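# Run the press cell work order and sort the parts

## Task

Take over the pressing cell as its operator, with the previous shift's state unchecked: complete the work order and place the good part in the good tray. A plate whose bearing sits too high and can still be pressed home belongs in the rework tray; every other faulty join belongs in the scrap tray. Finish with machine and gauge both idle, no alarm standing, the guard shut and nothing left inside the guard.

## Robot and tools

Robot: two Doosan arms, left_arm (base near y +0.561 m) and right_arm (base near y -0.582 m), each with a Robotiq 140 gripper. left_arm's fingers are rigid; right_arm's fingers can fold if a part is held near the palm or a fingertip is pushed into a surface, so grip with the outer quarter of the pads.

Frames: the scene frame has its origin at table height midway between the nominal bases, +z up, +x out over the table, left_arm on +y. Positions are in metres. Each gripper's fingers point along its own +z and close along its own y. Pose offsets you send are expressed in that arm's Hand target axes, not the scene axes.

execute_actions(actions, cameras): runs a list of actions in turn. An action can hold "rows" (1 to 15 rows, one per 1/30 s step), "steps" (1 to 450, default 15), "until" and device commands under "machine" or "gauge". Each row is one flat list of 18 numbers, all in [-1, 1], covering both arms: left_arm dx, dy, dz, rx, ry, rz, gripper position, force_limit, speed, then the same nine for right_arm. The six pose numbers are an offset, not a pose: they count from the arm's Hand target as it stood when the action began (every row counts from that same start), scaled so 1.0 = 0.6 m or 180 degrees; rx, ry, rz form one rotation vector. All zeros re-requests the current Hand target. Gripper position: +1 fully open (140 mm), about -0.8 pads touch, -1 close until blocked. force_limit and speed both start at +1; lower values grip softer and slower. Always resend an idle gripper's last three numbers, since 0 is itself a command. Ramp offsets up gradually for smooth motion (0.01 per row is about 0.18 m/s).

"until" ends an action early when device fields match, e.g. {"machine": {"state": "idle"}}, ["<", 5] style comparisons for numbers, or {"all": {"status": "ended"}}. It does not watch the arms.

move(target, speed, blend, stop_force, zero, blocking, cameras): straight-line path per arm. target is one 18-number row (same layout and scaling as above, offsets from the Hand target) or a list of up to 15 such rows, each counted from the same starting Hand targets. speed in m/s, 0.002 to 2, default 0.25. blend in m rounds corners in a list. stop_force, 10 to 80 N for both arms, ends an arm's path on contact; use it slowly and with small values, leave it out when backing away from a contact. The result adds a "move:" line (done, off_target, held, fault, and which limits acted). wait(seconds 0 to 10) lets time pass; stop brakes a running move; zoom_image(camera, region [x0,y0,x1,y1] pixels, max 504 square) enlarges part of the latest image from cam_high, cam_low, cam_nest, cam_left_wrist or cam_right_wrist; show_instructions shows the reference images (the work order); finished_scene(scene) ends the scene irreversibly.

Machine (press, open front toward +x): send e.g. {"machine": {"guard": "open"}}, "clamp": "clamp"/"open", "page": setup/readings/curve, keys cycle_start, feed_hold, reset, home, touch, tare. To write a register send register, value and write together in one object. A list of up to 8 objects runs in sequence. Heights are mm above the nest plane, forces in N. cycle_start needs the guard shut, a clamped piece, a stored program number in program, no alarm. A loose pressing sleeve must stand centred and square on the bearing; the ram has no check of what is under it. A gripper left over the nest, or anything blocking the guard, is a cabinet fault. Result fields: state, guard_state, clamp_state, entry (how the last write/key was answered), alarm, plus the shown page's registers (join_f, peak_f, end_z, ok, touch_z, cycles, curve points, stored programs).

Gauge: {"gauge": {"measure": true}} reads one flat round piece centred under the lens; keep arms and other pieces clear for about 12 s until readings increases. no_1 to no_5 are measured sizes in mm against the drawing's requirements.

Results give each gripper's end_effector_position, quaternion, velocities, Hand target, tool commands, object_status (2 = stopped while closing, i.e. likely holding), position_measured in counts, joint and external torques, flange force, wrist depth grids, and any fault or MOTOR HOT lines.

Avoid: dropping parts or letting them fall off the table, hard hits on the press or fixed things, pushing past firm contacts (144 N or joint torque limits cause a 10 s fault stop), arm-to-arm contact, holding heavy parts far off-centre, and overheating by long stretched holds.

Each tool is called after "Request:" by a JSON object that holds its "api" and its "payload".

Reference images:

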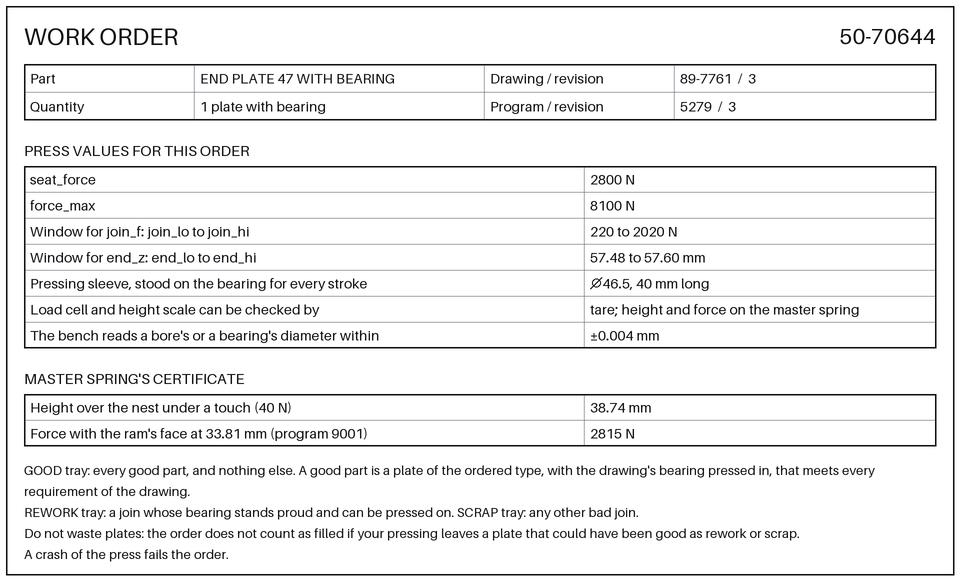

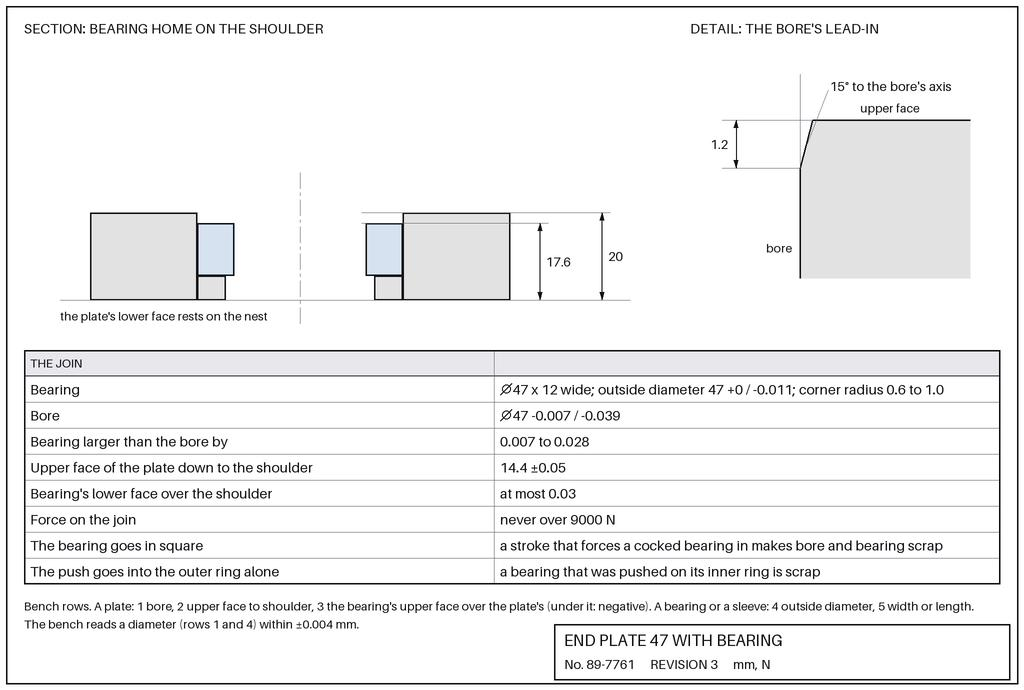

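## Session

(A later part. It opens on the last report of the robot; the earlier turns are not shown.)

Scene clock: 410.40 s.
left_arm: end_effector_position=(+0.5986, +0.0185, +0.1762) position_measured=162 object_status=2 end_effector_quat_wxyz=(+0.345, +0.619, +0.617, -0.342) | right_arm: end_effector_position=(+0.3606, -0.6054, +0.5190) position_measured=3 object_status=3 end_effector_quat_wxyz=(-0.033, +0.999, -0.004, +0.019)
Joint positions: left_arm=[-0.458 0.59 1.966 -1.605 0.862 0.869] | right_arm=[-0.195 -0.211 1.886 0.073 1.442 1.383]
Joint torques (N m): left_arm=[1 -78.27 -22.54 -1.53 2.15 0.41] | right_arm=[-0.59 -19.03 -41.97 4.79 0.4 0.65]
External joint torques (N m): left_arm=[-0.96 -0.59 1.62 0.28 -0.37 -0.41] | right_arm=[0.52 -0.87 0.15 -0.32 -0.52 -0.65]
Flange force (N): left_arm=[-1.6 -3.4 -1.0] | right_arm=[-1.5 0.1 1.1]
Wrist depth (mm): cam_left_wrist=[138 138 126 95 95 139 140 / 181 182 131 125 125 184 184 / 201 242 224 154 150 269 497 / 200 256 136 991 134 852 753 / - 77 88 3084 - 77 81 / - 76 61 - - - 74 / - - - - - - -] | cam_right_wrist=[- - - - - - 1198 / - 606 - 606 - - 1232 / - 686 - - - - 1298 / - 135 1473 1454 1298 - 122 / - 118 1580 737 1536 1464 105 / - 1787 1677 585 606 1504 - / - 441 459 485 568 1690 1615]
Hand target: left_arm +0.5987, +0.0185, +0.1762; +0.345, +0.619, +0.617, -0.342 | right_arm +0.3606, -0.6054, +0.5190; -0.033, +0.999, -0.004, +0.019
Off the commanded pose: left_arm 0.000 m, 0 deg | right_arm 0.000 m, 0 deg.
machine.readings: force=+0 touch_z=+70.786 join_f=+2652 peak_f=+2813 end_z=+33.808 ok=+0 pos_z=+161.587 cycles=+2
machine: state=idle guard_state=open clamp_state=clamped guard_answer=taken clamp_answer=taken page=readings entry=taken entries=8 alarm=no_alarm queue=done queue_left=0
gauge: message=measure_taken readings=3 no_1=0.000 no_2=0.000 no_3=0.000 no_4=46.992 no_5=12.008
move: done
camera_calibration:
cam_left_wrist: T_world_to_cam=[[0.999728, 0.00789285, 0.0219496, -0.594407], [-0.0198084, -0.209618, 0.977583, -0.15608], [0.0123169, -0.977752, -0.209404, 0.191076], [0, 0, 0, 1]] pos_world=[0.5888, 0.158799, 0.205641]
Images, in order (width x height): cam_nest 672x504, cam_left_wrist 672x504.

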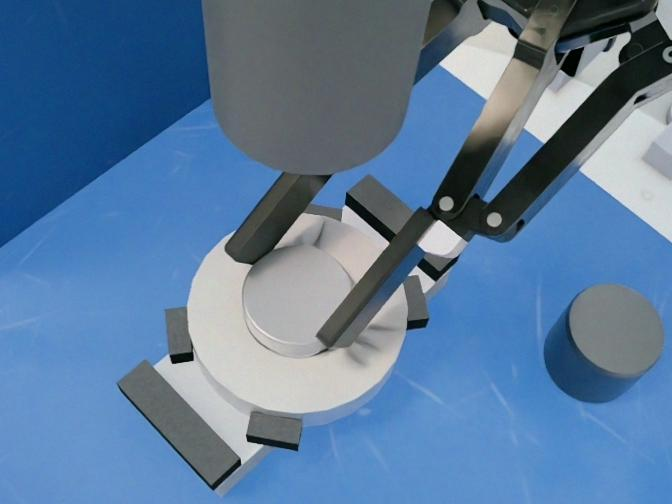

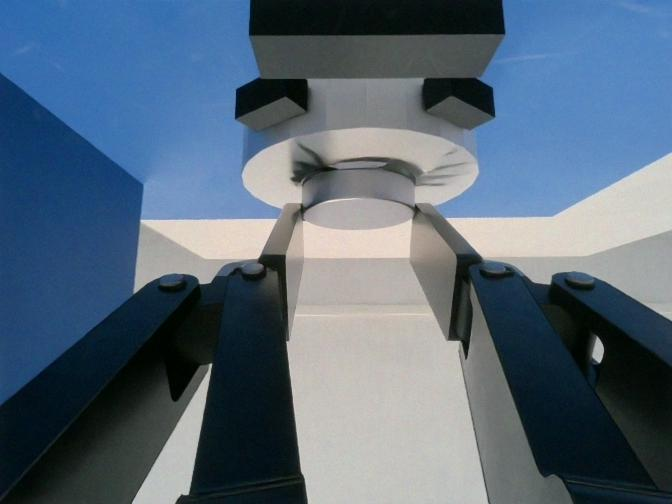

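Request:
{"api": "move", "payload": {"target": [0.0106,0,0.0066,0,0,0,-1,0,-1,0,0,0,0,0,0,1,1,1], "speed": 0.003, "stop_force": 10, "cameras": ["cam_left_wrist","cam_nest"]}}

Request:
{"api": "zoom_image", "payload": {"camera": "cam_left_wrist", "region": [270, 80, 450, 240]}}

Request:
{"api": "zoom_image", "payload": {"camera": "cam_nest", "region": [225, 235, 375, 370]}}

Scene clock: 412.73 s.
left_arm: end_effector_position=(+0.5987, +0.0185, +0.1730) position_measured=162 object_status=2 end_effector_quat_wxyz=(+0.345, +0.619, +0.617, -0.342) | right_arm: end_effector_position=(+0.3606, -0.6054, +0.5190) position_measured=3 object_status=3 end_effector_quat_wxyz=(-0.033, +0.999, -0.004, +0.019)
Joint positions: left_arm=[-0.458 0.595 1.966 -1.609 0.862 0.876] | right_arm=[-0.195 -0.211 1.886 0.073 1.442 1.383]
Joint torques (N m): left_arm=[-10.86 -70.09 -21.97 -1.32 2.88 -0.09] | right_arm=[-0.46 -19.42 -41.87 4.74 0.34 0.58]
External joint torques (N m): left_arm=[10.82 -8.82 1.29 0.08 -1.1 0.09] | right_arm=[0.44 -0.57 0.05 -0.27 -0.46 -0.58]
Flange force (N): left_arm=[-1.0 -3.1 -22.4] | right_arm=[-0.9 0.2 0.9]
Wrist depth (mm): cam_left_wrist=[133 134 98 94 94 129 136 / 176 176 134 123 123 178 179 / 200 239 217 144 152 262 291 / 200 256 - 839 135 - 711 / - 77 88 2844 - 77 77 / - 76 61 2808 - - 74 / - - - 2639 - - -] | cam_right_wrist=[534 - - - - - 1179 / - - - - - - 1232 / - 686 - - - - 1275 / 1283 135 1473 1504 1425 1389 122 / - 1547 1558 - 1504 1504 105 / - 1759 1704 589 585 1504 1547 / - 444 454 482 638 1665 -]
Hand target: left_arm +0.5987, +0.0185, +0.1730; +0.345, +0.619, +0.617, -0.342 (not the last commanded pose) | right_arm +0.3606, -0.6054, +0.5190; -0.033, +0.999, -0.004, +0.019
Off the commanded pose: left_arm 0.004 m, 0 deg | right_arm 0.000 m, 0 deg.
machine.readings: force=+0 touch_z=+70.786 join_f=+2652 peak_f=+2813 end_z=+33.808 ok=+0 pos_z=+161.587 cycles=+2
machine: state=idle guard_state=open clamp_state=clamped guard_answer=taken clamp_answer=taken page=readings entry=taken entries=8 alarm=no_alarm queue=done queue_left=0
gauge: message=measure_taken readings=3 no_1=0.000 no_2=0.000 no_3=0.000 no_4=46.992 no_5=12.008
move: contact (left_arm)
camera_calibration:
cam_left_wrist: T_world_to_cam=[[0.999726, 0.00787061, 0.0220478, -0.594354], [-0.0199079, -0.209714, 0.97756, -0.152972], [0.0123177, -0.977731, -0.209499, 0.190442], [0, 0, 0, 1]] pos_world=[0.5888, 0.158799, 0.202541]
Images, in order (width x height): cam_nest 672x504, cam_left_wrist 672x504.

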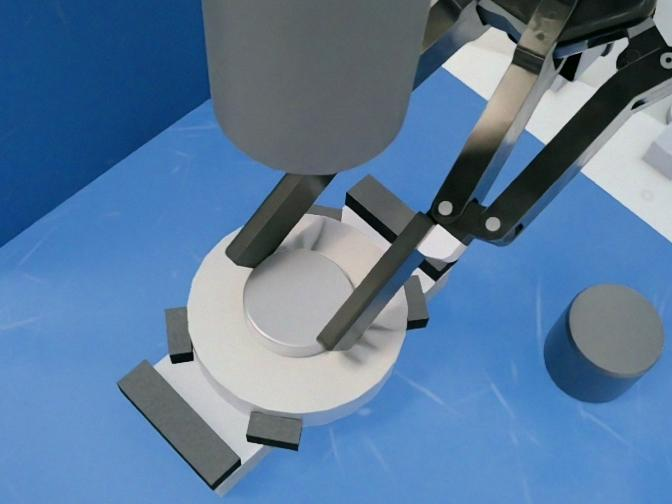

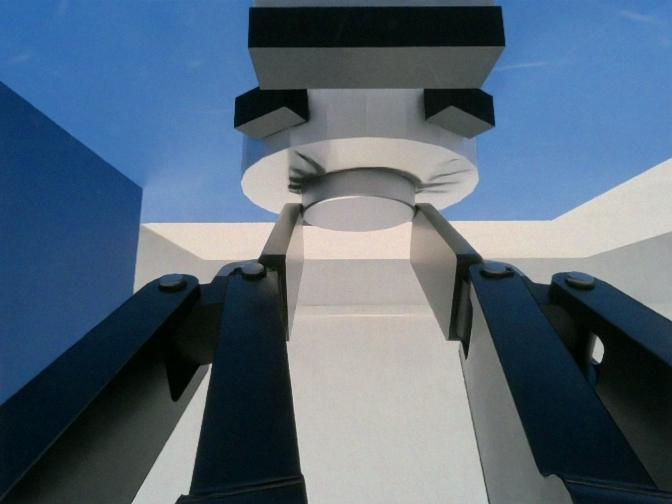

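Scaled by 2.800 from the camera's 672x504 image, which has a finer 960x720 frame.

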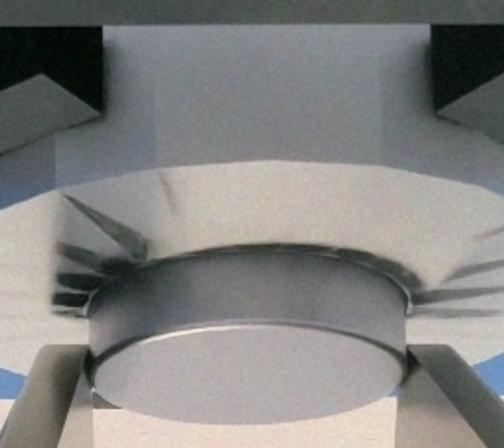

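Scaled by 3.360 from the camera's 672x504 image, which has a finer 960x720 frame.

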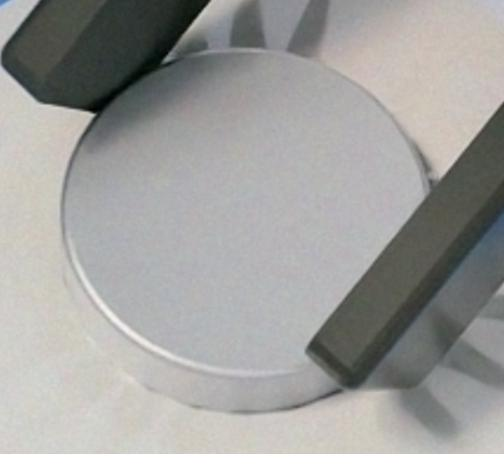

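Request:
{"api": "move", "payload": {"target": [[-0.0021,0,-0.0013,0,0,0,-1,0,-1,0,0,0,0,0,0,1,1,1],[-0.0018,0,-0.0018,0,0,0,-1,0,-1,0,0,0,0,0,0,1,1,1]], "speed": 0.01}}

Request:
{"api": "move", "payload": {"target": [0.0064,0,0.004,0,0,0,-1,0,-1,0,0,0,0,0,0,1,1,1], "speed": 0.003, "stop_force": 10, "cameras": ["cam_left_wrist","cam_nest"]}}

Request:
{"api": "zoom_image", "payload": {"camera": "cam_left_wrist", "region": [270, 80, 450, 240]}}

Scene clock: 414.23 s.
left_arm: end_effector_position=(+0.5987, +0.0188, +0.1746) position_measured=162 object_status=2 end_effector_quat_wxyz=(+0.345, +0.619, +0.617, -0.342) | right_arm: end_effector_position=(+0.3606, -0.6054, +0.5190) position_measured=3 object_status=3 end_effector_quat_wxyz=(-0.033, +0.999, -0.004, +0.019)
Joint positions: left_arm=[-0.458 0.592 1.966 -1.607 0.863 0.873] | right_arm=[-0.195 -0.211 1.886 0.073 1.442 1.383]
Joint torques (N m): left_arm=[1.82 -77.56 -22.53 -1.4 1.75 -0.05] | right_arm=[-0.69 -19.47 -41.94 4.81 0.31 0.63]
External joint torques (N m): left_arm=[-1.91 -1.52 1.74 0.16 0.03 0.05] | right_arm=[0.65 -0.45 0.22 -0.35 -0.43 -0.64]
Flange force (N): left_arm=[-2.0 -5.7 -0.7] | right_arm=[-0.9 -0.1 1.1]
Wrist depth (mm): cam_left_wrist=[136 136 101 95 95 137 138 / 178 178 130 123 124 180 182 / 200 238 220 144 151 243 294 / 200 255 136 170 134 711 916 / - 77 88 2671 - 77 81 / - 76 61 - - - 74 / - - - 2407 - - -] | cam_right_wrist=[547 604 - - - - 1192 / - 645 - - - - 1283 / 632 - - - - - 1363 / - 135 1494 1514 1435 1407 122 / - 1569 1603 744 1536 1525 105 / - 1704 1615 589 596 1536 - / - 444 461 480 645 1665 -]
Hand target: left_arm +0.5987, +0.0189, +0.1745; +0.345, +0.619, +0.617, -0.342 | right_arm +0.3606, -0.6054, +0.5190; -0.033, +0.999, -0.004, +0.019
Off the commanded pose: left_arm 0.000 m, 0 deg | right_arm 0.000 m, 0 deg.
machine.readings: force=+0 touch_z=+70.786 join_f=+2652 peak_f=+2813 end_z=+33.808 ok=+0 pos_z=+161.587 cycles=+2
machine: state=idle guard_state=open clamp_state=clamped guard_answer=taken clamp_answer=taken page=readings entry=taken entries=8 alarm=no_alarm queue=done queue_left=0
gauge: message=measure_taken readings=3 no_1=0.000 no_2=0.000 no_3=0.000 no_4=46.992 no_5=12.008
move: done

Scene clock: 415.73 s.
left_arm: end_effector_position=(+0.5987, +0.0189, +0.1719) position_measured=162 object_status=2 end_effector_quat_wxyz=(+0.345, +0.619, +0.617, -0.342) | right_arm: end_effector_position=(+0.3606, -0.6054, +0.5190) position_measured=3 object_status=3 end_effector_quat_wxyz=(-0.033, +0.999, -0.004, +0.019)
Joint positions: left_arm=[-0.457 0.596 1.967 -1.611 0.863 0.879] | right_arm=[-0.195 -0.211 1.886 0.073 1.442 1.383]
Joint torques (N m): left_arm=[-8.27 -66.54 -18.72 -0.19 1.31 -0.09] | right_arm=[-0.69 -19.36 -41.83 4.74 0.32 0.66]
External joint torques (N m): left_arm=[8.4 -12.35 -1.78 -1.04 0.47 0.09] | right_arm=[0.59 -0.61 0.11 -0.29 -0.43 -0.66]
Flange force (N): left_arm=[-6.6 -3.1 -21.0] | right_arm=[-1.0 0.0 0.9]
Wrist depth (mm): cam_left_wrist=[132 132 121 94 94 128 135 / 174 174 132 123 124 177 177 / 201 239 215 144 152 260 237 / 201 235 - 952 136 697 3084 / - 77 88 2639 - 77 82 / - 76 61 - - - 74 / - - - 2920 - - -] | cam_right_wrist=[536 - - - - - 1212 / - - - - 597 - 1225 / - - - - 611 - 1306 / - 135 1483 1454 1363 1407 122 / - 118 1536 - 1483 1473 105 / - 1717 1704 593 594 1536 1536 / - 441 454 482 614 1717 -]
Hand target: left_arm +0.5987, +0.0189, +0.1719; +0.345, +0.619, +0.617, -0.342 (not the last commanded pose) | right_arm +0.3606, -0.6054, +0.5190; -0.033, +0.999, -0.004, +0.019
Off the commanded pose: left_arm 0.002 m, 0 deg | right_arm 0.000 m, 0 deg.
machine.readings: force=+0 touch_z=+70.786 join_f=+2652 peak_f=+2813 end_z=+33.808 ok=+0 pos_z=+161.587 cycles=+2
machine: state=idle guard_state=open clamp_state=clamped guard_answer=taken clamp_answer=taken page=readings entry=taken entries=8 alarm=no_alarm queue=done queue_left=0
gauge: message=measure_taken readings=3 no_1=0.000 no_2=0.000 no_3=0.000 no_4=46.992 no_5=12.008
move: contact (left_arm)
camera_calibration:
cam_left_wrist: T_world_to_cam=[[0.999725, 0.00797078, 0.0220672, -0.59435], [-0.0199071, -0.20962, 0.97758, -0.151734], [0.0124178, -0.977751, -0.209403, 0.190507], [0, 0, 0, 1]] pos_world=[0.5888, 0.159199, 0.201341]
Images, in order (width x height): cam_nest 672x504, cam_left_wrist 672x504.

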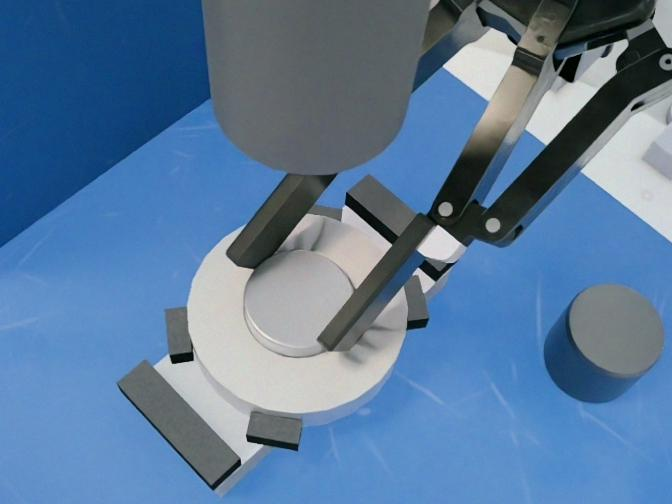

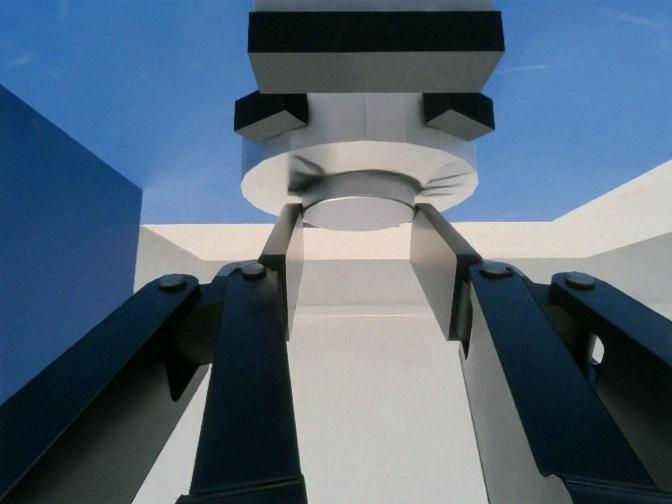

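Scaled by 2.800 from the camera's 672x504 image, which has a finer 960x720 frame.

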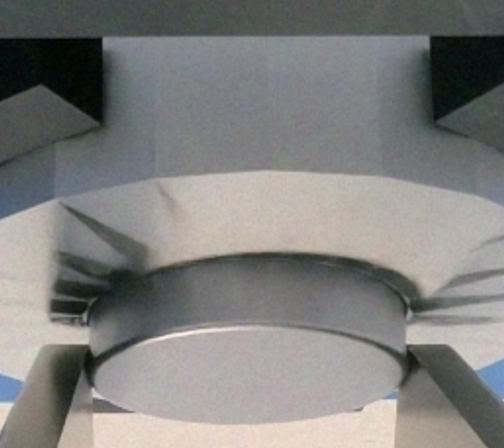

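Request:
{"api": "move", "payload": {"target": [[-0.0014,0,-0.0009,0,0,0,-1,0,-1,0,0,0,0,0,0,1,1,1],[-0.0012,0,-0.0012,0,0,0,-1,0,-1,0,0,0,0,0,0,1,1,1]], "speed": 0.01}}

Request:
{"api": "move", "payload": {"target": [0.0064,0,0.004,0,0,0,-1,0,-1,0,0,0,0,0,0,1,1,1], "speed": 0.003, "stop_force": 10, "cameras": ["cam_left_wrist","cam_nest"]}}

Request:
{"api": "zoom_image", "payload": {"camera": "cam_left_wrist", "region": [290, 160, 430, 240]}}

Scene clock: 417.00 s.
left_arm: end_effector_position=(+0.5987, +0.0191, +0.1728) position_measured=162 object_status=2 end_effector_quat_wxyz=(+0.345, +0.619, +0.617, -0.342) | right_arm: end_effector_position=(+0.3606, -0.6054, +0.5190) position_measured=3 object_status=3 end_effector_quat_wxyz=(-0.033, +0.999, -0.004, +0.019)
Joint positions: left_arm=[-0.457 0.595 1.967 -1.609 0.863 0.877] | right_arm=[-0.195 -0.211 1.886 0.073 1.442 1.383]
Joint torques (N m): left_arm=[-0.06 -83.48 -21.3 -1.04 5.25 -0.37] | right_arm=[-0.65 -19.15 -41.92 4.77 0.36 0.65]
External joint torques (N m): left_arm=[0.12 4.94 0.66 -0.19 -3.48 0.37] | right_arm=[0.55 -0.72 0.06 -0.3 -0.49 -0.65]
Flange force (N): left_arm=[4.9 1.2 7.5] | right_arm=[-1.1 0.1 0.9]
Wrist depth (mm): cam_left_wrist=[133 133 99 94 95 128 135 / 185 175 133 124 124 178 178 / 200 238 168 144 153 261 240 / 200 238 110 842 136 711 - / - 77 88 2407 - 77 82 / - 76 61 3221 - - 74 / - - - 2576 - - -] | cam_right_wrist=[533 - - - - - 1113 / - - - 596 - - 1253 / - - - - - - 1314 / - 126 1504 1464 1380 1407 122 / - 1504 1677 - 1473 1504 105 / - 1802 632 578 597 1603 1536 / - 445 461 480 632 1690 1690]
Hand target: left_arm +0.5987, +0.0191, +0.1728; +0.345, +0.619, +0.617, -0.342 | right_arm +0.3606, -0.6054, +0.5190; -0.033, +0.999, -0.004, +0.019
Off the commanded pose: left_arm 0.000 m, 0 deg | right_arm 0.000 m, 0 deg.
machine.readings: force=+0 touch_z=+70.786 join_f=+2652 peak_f=+2813 end_z=+33.808 ok=+0 pos_z=+161.587 cycles=+2
machine: state=idle guard_state=open clamp_state=clamped guard_answer=taken clamp_answer=taken page=readings entry=taken entries=8 alarm=no_alarm queue=done queue_left=0
gauge: message=measure_taken readings=3 no_1=0.000 no_2=0.000 no_3=0.000 no_4=46.992 no_5=12.008
move: done

Scene clock: 417.87 s.
left_arm: end_effector_position=(+0.5987, +0.0191, +0.1722) position_measured=162 object_status=2 end_effector_quat_wxyz=(+0.345, +0.619, +0.617, -0.342) | right_arm: end_effector_position=(+0.3606, -0.6054, +0.5190) position_measured=3 object_status=3 end_effector_quat_wxyz=(-0.033, +0.999, -0.004, +0.019)
Joint positions: left_arm=[-0.457 0.596 1.967 -1.61 0.863 0.879] | right_arm=[-0.195 -0.211 1.886 0.073 1.442 1.383]
Joint torques (N m): left_arm=[1.46 -74.26 -16.35 0.64 1.85 -0.05] | right_arm=[-0.27 -19.27 -41.85 4.74 0.36 0.64]
External joint torques (N m): left_arm=[-1.41 -5.01 -4.3 -1.88 -0.05 0.06] | right_arm=[0.29 -0.68 0.15 -0.28 -0.48 -0.65]
Flange force (N): left_arm=[-7.1 0.0 1.5] | right_arm=[-1.3 0.7 1.0]
Wrist depth (mm): cam_left_wrist=[132 133 121 94 95 128 135 / 174 174 132 123 124 177 177 / 200 238 215 144 152 260 262 / 200 240 110 175 135 723 2576 / - 77 88 - - 77 81 / - 76 61 2407 - - 74 / - - - 2639 - - -] | cam_right_wrist=[- - - - - - 1166 / - - - - - - 1225 / - - - - - - 1298 / - 136 1454 1558 - 1380 122 / - 125 1536 802 1464 1514 105 / - 1802 1677 571 606 1580 1569 / - 446 474 482 653 1704 1665]
Hand target: left_arm +0.5987, +0.0191, +0.1722; +0.345, +0.619, +0.617, -0.342 (not the last commanded pose) | right_arm +0.3606, -0.6054, +0.5190; -0.033, +0.999, -0.004, +0.019
Off the commanded pose: left_arm 0.004 m, 0 deg | right_arm 0.000 m, 0 deg.
machine.readings: force=+0 touch_z=+70.786 join_f=+2652 peak_f=+2813 end_z=+33.808 ok=+0 pos_z=+161.587 cycles=+2
machine: state=idle guard_state=open clamp_state=clamped guard_answer=taken clamp_answer=taken page=readings entry=taken entries=8 alarm=no_alarm queue=done queue_left=0
gauge: message=measure_taken readings=3 no_1=0.000 no_2=0.000 no_3=0.000 no_4=46.992 no_5=12.008
move: contact (left_arm)
camera_calibration:
cam_left_wrist: T_world_to_cam=[[0.999726, 0.00787956, 0.0220448, -0.594339], [-0.0199082, -0.209311, 0.977646, -0.152068], [0.0123176, -0.977817, -0.209097, 0.190676], [0, 0, 0, 1]] pos_world=[0.5888, 0.1593, 0.201641]
Images, in order (width x height): cam_nest 672x504, cam_left_wrist 672x504.

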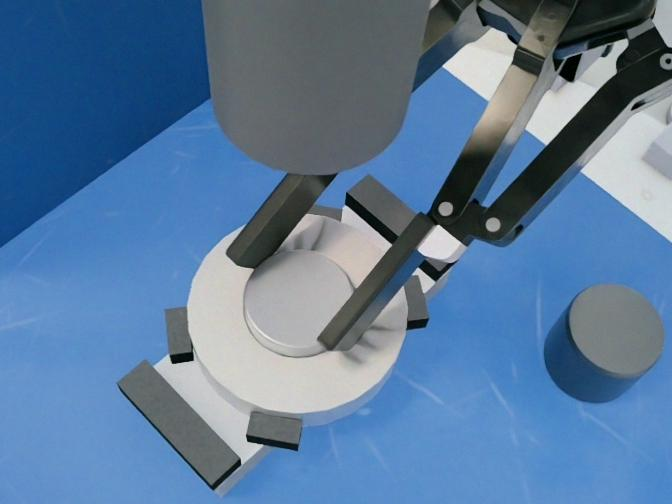

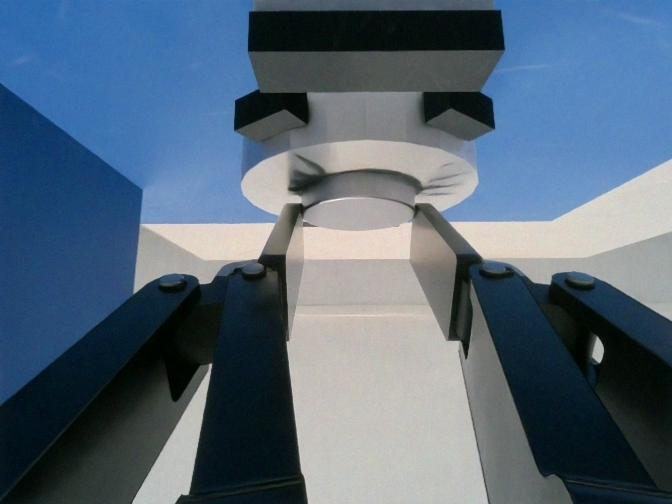

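Scaled by 3.600 from the camera's 672x504 image, which has a finer 960x720 frame.

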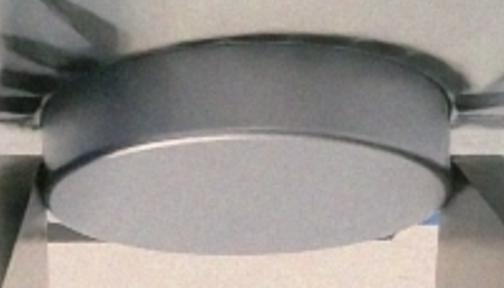

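Request:
{"api": "execute_actions", "payload": {"actions": [{"rows":[[0,0,0,0,0,0,-0.15,0,-1,0,0,0,0,0,0,1,1,1]],"steps":40}], "cameras": ["cam_left_wrist","cam_nest"]}}

Request:
{"api": "zoom_image", "payload": {"camera": "cam_left_wrist", "region": [290, 160, 430, 240]}}

Request:
{"api": "zoom_image", "payload": {"camera": "cam_nest", "region": [225, 235, 375, 370]}}

Scene clock: 419.63 s.
left_arm: end_effector_position=(+0.5987, +0.0191, +0.1722) position_measured=148 object_status=3 end_effector_quat_wxyz=(+0.345, +0.619, +0.617, -0.342) | right_arm: end_effector_position=(+0.3606, -0.6054, +0.5190) position_measured=3 object_status=3 end_effector_quat_wxyz=(-0.033, +0.999, -0.004, +0.019)
Joint positions: left_arm=[-0.457 0.596 1.967 -1.61 0.863 0.879] | right_arm=[-0.195 -0.211 1.886 0.073 1.442 1.383]
Joint torques (N m): left_arm=[0.68 -76.95 -22.12 -1.28 1.89 -0.03] | right_arm=[-0.7 -19.38 -42.05 4.8 0.35 0.63]
External joint torques (N m): left_arm=[-0.75 -1.76 1.59 0.04 -0.11 0.03] | right_arm=[0.64 -0.76 0.01 -0.31 -0.48 -0.63]
Flange force (N): left_arm=[-1.5 -5.0 -2.0] | right_arm=[-1.1 -0.2 0.8]
Wrist depth (mm): cam_left_wrist=[132 132 121 94 95 134 134 / 174 174 132 123 124 176 177 / 200 238 215 144 150 259 260 / 200 241 110 836 132 110 799 / - 77 88 2028 - 77 82 / - 72 61 - - - 72 / - - - 3000 - - -] | cam_right_wrist=[525 583 - - - - 1172 / - - - - - - 1160 / - - - - - - 1283 / - 136 1615 - 1398 1363 122 / - 1514 1603 - 1416 1494 105 / - 1896 1848 585 580 1416 - / - 445 461 480 583 - -]
Hand target: left_arm +0.5987, +0.0191, +0.1722; +0.345, +0.619, +0.617, -0.342 | right_arm +0.3606, -0.6054, +0.5190; -0.033, +0.999, -0.004, +0.019
Off the commanded pose: left_arm 0.000 m, 0 deg | right_arm 0.000 m, 0 deg.
machine.readings: force=+0 touch_z=+70.786 join_f=+2652 peak_f=+2813 end_z=+33.808 ok=+0 pos_z=+161.587 cycles=+2
machine: state=idle guard_state=open clamp_state=clamped guard_answer=taken clamp_answer=taken page=readings entry=taken entries=8 alarm=no_alarm queue=done queue_left=0
gauge: message=measure_taken readings=3 no_1=0.000 no_2=0.000 no_3=0.000 no_4=46.992 no_5=12.008
camera_calibration:
cam_left_wrist: T_world_to_cam=[[0.999724, 0.00785735, 0.022143, -0.594454], [-0.0200076, -0.209407, 0.977624, -0.151988], [0.0123184, -0.977797, -0.209192, 0.19069], [0, 0, 0, 1]] pos_world=[0.5889, 0.1593, 0.201641]
Images, in order (width x height): cam_nest 672x504, cam_left_wrist 672x504.

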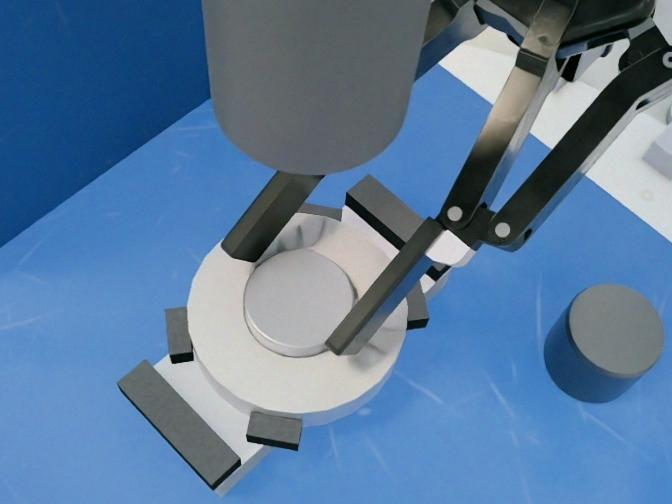

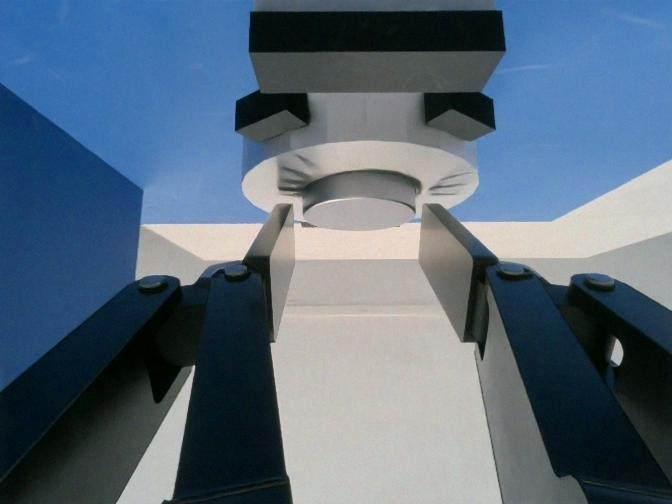

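Scaled by 3.600 from the camera's 672x504 image, which has a finer 960x720 frame.

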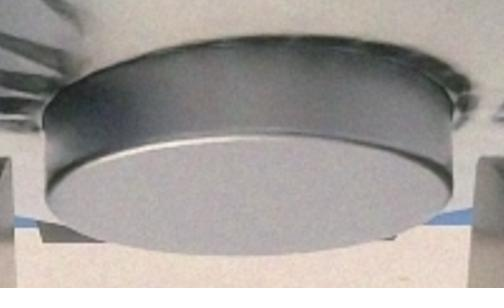

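Scaled by 3.360 from the camera's 672x504 image, which has a finer 960x720 frame.

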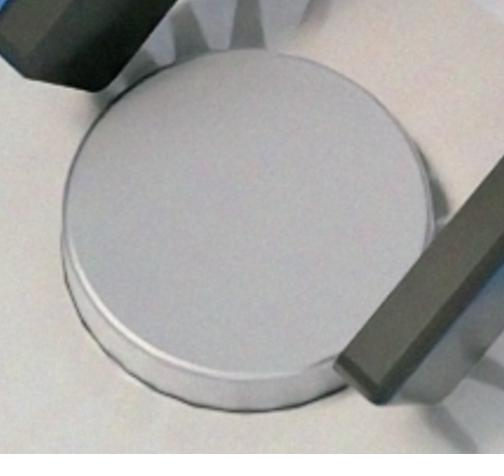

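Request:
{"api": "move", "payload": {"target": [[0,0,-0.1167,0,0,0,-0.15,0,-1,0,0,0,0,0,0,1,1,1],[0.1291,0.1777,-0.178,0,0,0,-0.15,0,-1,0,0,0,0,0,0,1,1,1],[0.1291,0.1777,-0.0779,0,0,0,-0.15,0,-1,0,0,0,0,0,0,1,1,1]], "speed": [0.08,0.15,0.06], "blend": [0.01,0.008,0], "cameras": ["cam_left_wrist"]}}

Request:
{"api": "execute_actions", "payload": {"actions": [{"rows":[[0,0,0,0,0,0,-1,0,-1,0,0,0,0,0,0,1,1,1]],"steps":40}]}}

Scene clock: 423.10 s.
left_arm: end_effector_position=(+0.7056, +0.0997, +0.1317) position_measured=148 object_status=3 end_effector_quat_wxyz=(+0.345, +0.619, +0.617, -0.342) | right_arm: end_effector_position=(+0.3606, -0.6054, +0.5190) position_measured=3 object_status=3 end_effector_quat_wxyz=(-0.033, +0.999, -0.004, +0.019)
Joint positions: left_arm=[-0.292 0.725 1.811 -1.455 0.957 0.849] | right_arm=[-0.195 -0.211 1.886 0.073 1.442 1.383]
Joint torques (N m): left_arm=[1.37 -88.4 -22.69 -0.88 1.75 -0.09] | right_arm=[-0.27 -18.89 -41.9 4.79 0.29 0.71]
External joint torques (N m): left_arm=[-1.43 -1.33 1.52 -0.1 -0.02 0.09] | right_arm=[0.26 -0.98 0.22 -0.34 -0.41 -0.71]
Flange force (N): left_arm=[-1.8 -5.2 -0.2] | right_arm=[-2.0 0.8 0.9]
Wrist depth (mm): cam_left_wrist=[- 77 77 78 78 78 82 / - 101 102 102 109 110 103 / 148 148 149 130 137 151 420 / 169 165 136 127 132 115 566 / - 77 88 3476 2920 77 78 / - 72 61 3042 - - 72 / - - - - - - -] | cam_right_wrist=[562 - 589 - - - 1166 / - - - - - - 1253 / - - - - - - 1306 / - 135 1444 - 1416 1354 121 / - 1558 1525 842 1525 1536 105 / - 1745 1652 585 1547 1592 - / - 445 456 485 1665 1717 -]
Hand target: left_arm +0.7056, +0.0997, +0.1317; +0.345, +0.619, +0.617, -0.342 | right_arm +0.3606, -0.6054, +0.5190; -0.033, +0.999, -0.004, +0.019
Off the commanded pose: left_arm 0.000 m, 0 deg | right_arm 0.000 m, 0 deg.
machine.readings: force=+0 touch_z=+70.786 join_f=+2652 peak_f=+2813 end_z=+33.808 ok=+0 pos_z=+161.587 cycles=+2
machine: state=idle guard_state=open clamp_state=clamped guard_answer=taken clamp_answer=taken page=readings entry=taken entries=8 alarm=no_alarm queue=done queue_left=0
gauge: message=measure_taken readings=3 no_1=0.000 no_2=0.000 no_3=0.000 no_4=46.992 no_5=12.008
move: done
camera_calibration:
cam_left_wrist: T_world_to_cam=[[0.999724, 0.00785735, 0.022143, -0.700962], [-0.0200076, -0.209407, 0.977624, -0.0933582], [0.0123184, -0.977797, -0.209192, 0.259811], [0, 0, 0, 1]] pos_world=[0.6957, 0.24, 0.161141]
Images, in order (width x height): cam_left_wrist 672x504.

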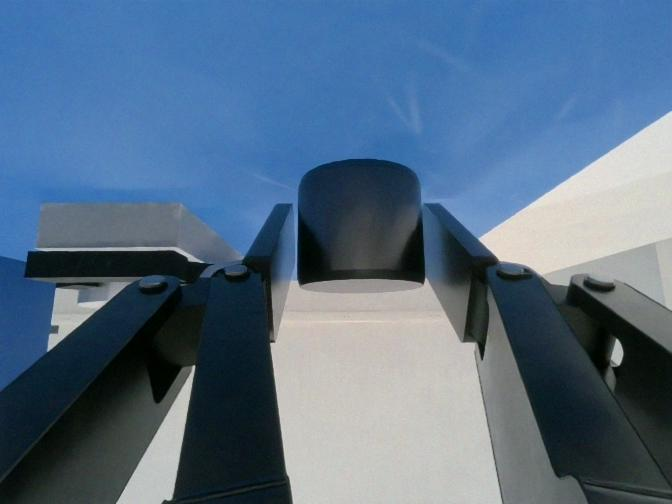

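Scene clock: 424.63 s.
left_arm: end_effector_position=(+0.7056, +0.0997, +0.1317) position_measured=162 object_status=2 end_effector_quat_wxyz=(+0.345, +0.619, +0.617, -0.342) | right_arm: end_effector_position=(+0.3606, -0.6054, +0.5190) position_measured=3 object_status=3 end_effector_quat_wxyz=(-0.033, +0.999, -0.004, +0.019)
Joint positions: left_arm=[-0.292 0.725 1.811 -1.455 0.957 0.849] | right_arm=[-0.195 -0.211 1.886 0.073 1.442 1.383]
Joint torques (N m): left_arm=[-1.49 -82.32 -22.05 -0.71 -0.3 0.18] | right_arm=[-0.73 -18.93 -41.91 4.73 0.36 0.67]
External joint torques (N m): left_arm=[1.52 -8.09 0.72 -0.28 2.04 -0.18] | right_arm=[0.72 -1.08 0.13 -0.27 -0.48 -0.67]
Flange force (N): left_arm=[-6.9 -7.6 -10.6] | right_arm=[-1.8 -0.3 1.0]
Wrist depth (mm): cam_left_wrist=[- 77 77 78 78 78 82 / - 101 102 102 109 110 103 / 148 148 149 130 137 151 420 / 169 169 197 127 129 662 666 / - 77 88 - - 77 77 / - 76 61 2235 - - 74 / - - - 2737 - - -] | cam_right_wrist=[528 - 583 - - - 1212 / 556 - - - - - 1268 / - - - - - - 1283 / - 135 1464 - 1416 1363 122 / - 1514 1525 - 1483 1547 105 / - 1704 1677 593 1525 1547 - / - 443 457 476 1690 1864 -]
Hand target: left_arm +0.7056, +0.0997, +0.1317; +0.345, +0.619, +0.617, -0.342 | right_arm +0.3606, -0.6054, +0.5190; -0.033, +0.999, -0.004, +0.019
Off the commanded pose: left_arm 0.000 m, 0 deg | right_arm 0.000 m, 0 deg.
machine.readings: force=+0 touch_z=+70.786 join_f=+2652 peak_f=+2813 end_z=+33.808 ok=+0 pos_z=+161.587 cycles=+2
machine: state=idle guard_state=open clamp_state=clamped guard_answer=taken clamp_answer=taken page=readings entry=taken entries=8 alarm=no_alarm queue=done queue_left=0
gauge: message=measure_taken readings=3 no_1=0.000 no_2=0.000 no_3=0.000 no_4=46.992 no_5=12.008

Request:
{"api": "move", "payload": {"target": [[-0.0777,0,-0.0486,0,0,0,-1,0,-1,0,0,0,0,0,0,1,1,1],[-0.1653,-0.178,0.0812,0,0,0,-1,0,-1,0,0,0,0,0,0,1,1,1],[-0.1562,-0.178,0.0869,0,0,0,-1,0,-1,0,0,0,0,0,0,1,1,1]], "speed": [0.06,0.12,0.04], "blend": [0.01,0.003,0]}}

Request:
{"api": "move", "payload": {"target": [0.0092,0,0.0057,0,0,0,-1,0,-1,0,0,0,0,0,0,1,1,1], "speed": 0.003, "stop_force": 10, "cameras": ["cam_nest","cam_left_wrist"]}}

Request:
{"api": "zoom_image", "payload": {"camera": "cam_nest", "region": [220, 190, 380, 370]}}

Scene clock: 427.63 s.
left_arm: end_effector_position=(+0.5985, +0.0059, +0.1832) position_measured=162 object_status=2 end_effector_quat_wxyz=(+0.345, +0.619, +0.617, -0.342) | right_arm: end_effector_position=(+0.3606, -0.6054, +0.5190) position_measured=3 object_status=3 end_effector_quat_wxyz=(-0.033, +0.999, -0.004, +0.019)
Joint positions: left_arm=[-0.475 0.585 1.955 -1.606 0.852 0.849] | right_arm=[-0.195 -0.211 1.886 0.073 1.442 1.383]
Joint torques (N m): left_arm=[0.95 -80.95 -25.17 -1.92 3.07 -0.35] | right_arm=[-0.81 -19.33 -41.97 4.74 0.32 0.61]
External joint torques (N m): left_arm=[-0.84 2.18 3.67 0.67 -1.34 0.35] | right_arm=[0.85 -0.68 0.16 -0.27 -0.45 -0.61]
Flange force (N): left_arm=[3.3 -5.5 1.2] | right_arm=[-1.1 -0.7 1.0]
Wrist depth (mm): cam_left_wrist=[147 147 119 113 113 149 149 / 182 193 140 123 124 196 197 / 200 254 283 132 153 289 466 / 200 237 108 128 128 771 2844 / - 77 88 2639 - 77 82 / - 76 61 - - - 74 / - - - - - - -] | cam_right_wrist=[572 613 - - - - 1261 / - - - - - - 1246 / - - - - - - 1314 / - 135 1416 1019 1314 1425 122 / - 118 1525 826 1473 1483 105 / - - 1627 606 1603 1603 1547 / - 442 459 482 1652 1717 1640]
Hand target: left_arm +0.5985, +0.0059, +0.1831; +0.345, +0.619, +0.617, -0.342 | right_arm +0.3606, -0.6054, +0.5190; -0.033, +0.999, -0.004, +0.019
Off the commanded pose: left_arm 0.000 m, 0 deg | right_arm 0.000 m, 0 deg.
machine.readings: force=+0 touch_z=+70.786 join_f=+2652 peak_f=+2813 end_z=+33.808 ok=+0 pos_z=+161.587 cycles=+2
machine: state=idle guard_state=open clamp_state=clamped guard_answer=taken clamp_answer=taken page=readings entry=taken entries=8 alarm=no_alarm queue=done queue_left=0
gauge: message=measure_taken readings=3 no_1=0.000 no_2=0.000 no_3=0.000 no_4=46.992 no_5=12.008
move: done

Scene clock: 428.87 s.
left_arm: end_effector_position=(+0.5985, +0.0059, +0.1813) position_measured=162 object_status=2 end_effector_quat_wxyz=(+0.346, +0.619, +0.617, -0.342) | right_arm: end_effector_position=(+0.3606, -0.6054, +0.5190) position_measured=3 object_status=3 end_effector_quat_wxyz=(-0.033, +0.999, -0.004, +0.019)
Joint positions: left_arm=[-0.475 0.588 1.955 -1.608 0.852 0.853] | right_arm=[-0.195 -0.211 1.886 0.073 1.442 1.383]
Joint torques (N m): left_arm=[0.68 -73.86 -22.35 -1.2 0.82 -0.14] | right_arm=[-0.8 -19.28 -41.75 4.78 0.35 0.65]
External joint torques (N m): left_arm=[-0.78 -5.33 0.89 -0.07 0.93 0.14] | right_arm=[0.87 -0.82 -0.03 -0.3 -0.47 -0.65]
Flange force (N): left_arm=[-4.7 -6.9 -6.0] | right_arm=[-1.1 -0.7 0.8]
Wrist depth (mm): cam_left_wrist=[145 152 116 111 110 140 147 / 182 190 136 120 123 193 194 / 200 253 278 133 148 283 552 / 200 256 108 127 128 747 - / - 77 88 - - 77 82 / - 76 61 - - - 74 / - - - 2959 - - -] | cam_right_wrist=[- 620 - - - 575 1192 / - - - - - - 1239 / - - 681 - - - 1306 / - 136 1444 1454 1665 144 122 / - 1569 1592 757 1494 1444 105 / - 1731 1640 580 1569 1547 1580 / - 440 462 484 1665 1704 1690]
Hand target: left_arm +0.5985, +0.0059, +0.1813; +0.346, +0.619, +0.617, -0.342 (not the last commanded pose) | right_arm +0.3606, -0.6054, +0.5190; -0.033, +0.999, -0.004, +0.019
Off the commanded pose: left_arm 0.005 m, 0 deg | right_arm 0.000 m, 0 deg.
machine.readings: force=+0 touch_z=+70.786 join_f=+2652 peak_f=+2813 end_z=+33.808 ok=+0 pos_z=+161.587 cycles=+2
machine: state=idle guard_state=open clamp_state=clamped guard_answer=taken clamp_answer=taken page=readings entry=taken entries=8 alarm=no_alarm queue=done queue_left=0
gauge: message=measure_taken readings=3 no_1=0.000 no_2=0.000 no_3=0.000 no_4=46.992 no_5=12.008
move: contact (left_arm)
camera_calibration:
cam_left_wrist: T_world_to_cam=[[0.999723, 0.00795753, 0.0221624, -0.59427], [-0.0200069, -0.209313, 0.977644, -0.163673], [0.0124185, -0.977816, -0.209096, 0.179615], [0, 0, 0, 1]] pos_world=[0.5886, 0.1461, 0.210741]
Images, in order (width x height): cam_nest 672x504, cam_left_wrist 672x504.

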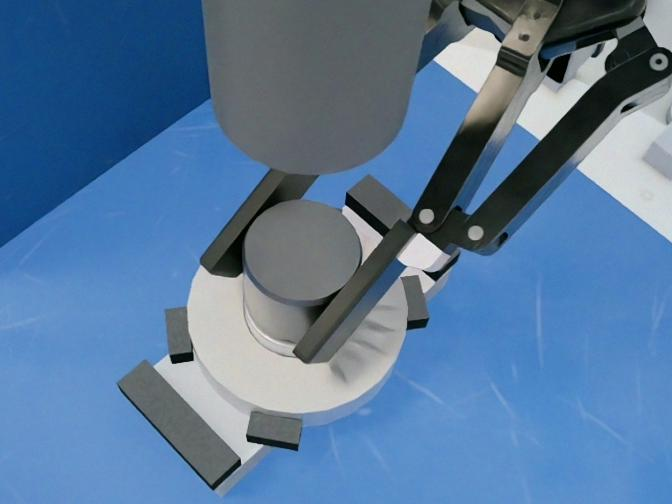

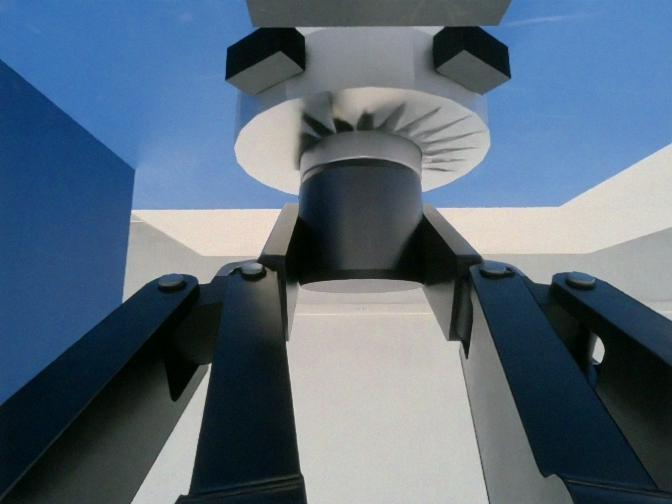

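Scaled by 2.800 from the camera's 672x504 image, which has a finer 960x720 frame.

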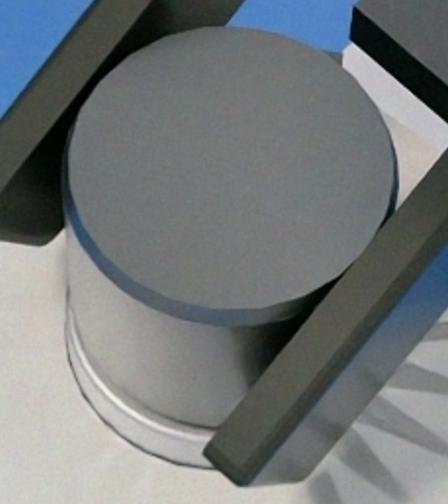

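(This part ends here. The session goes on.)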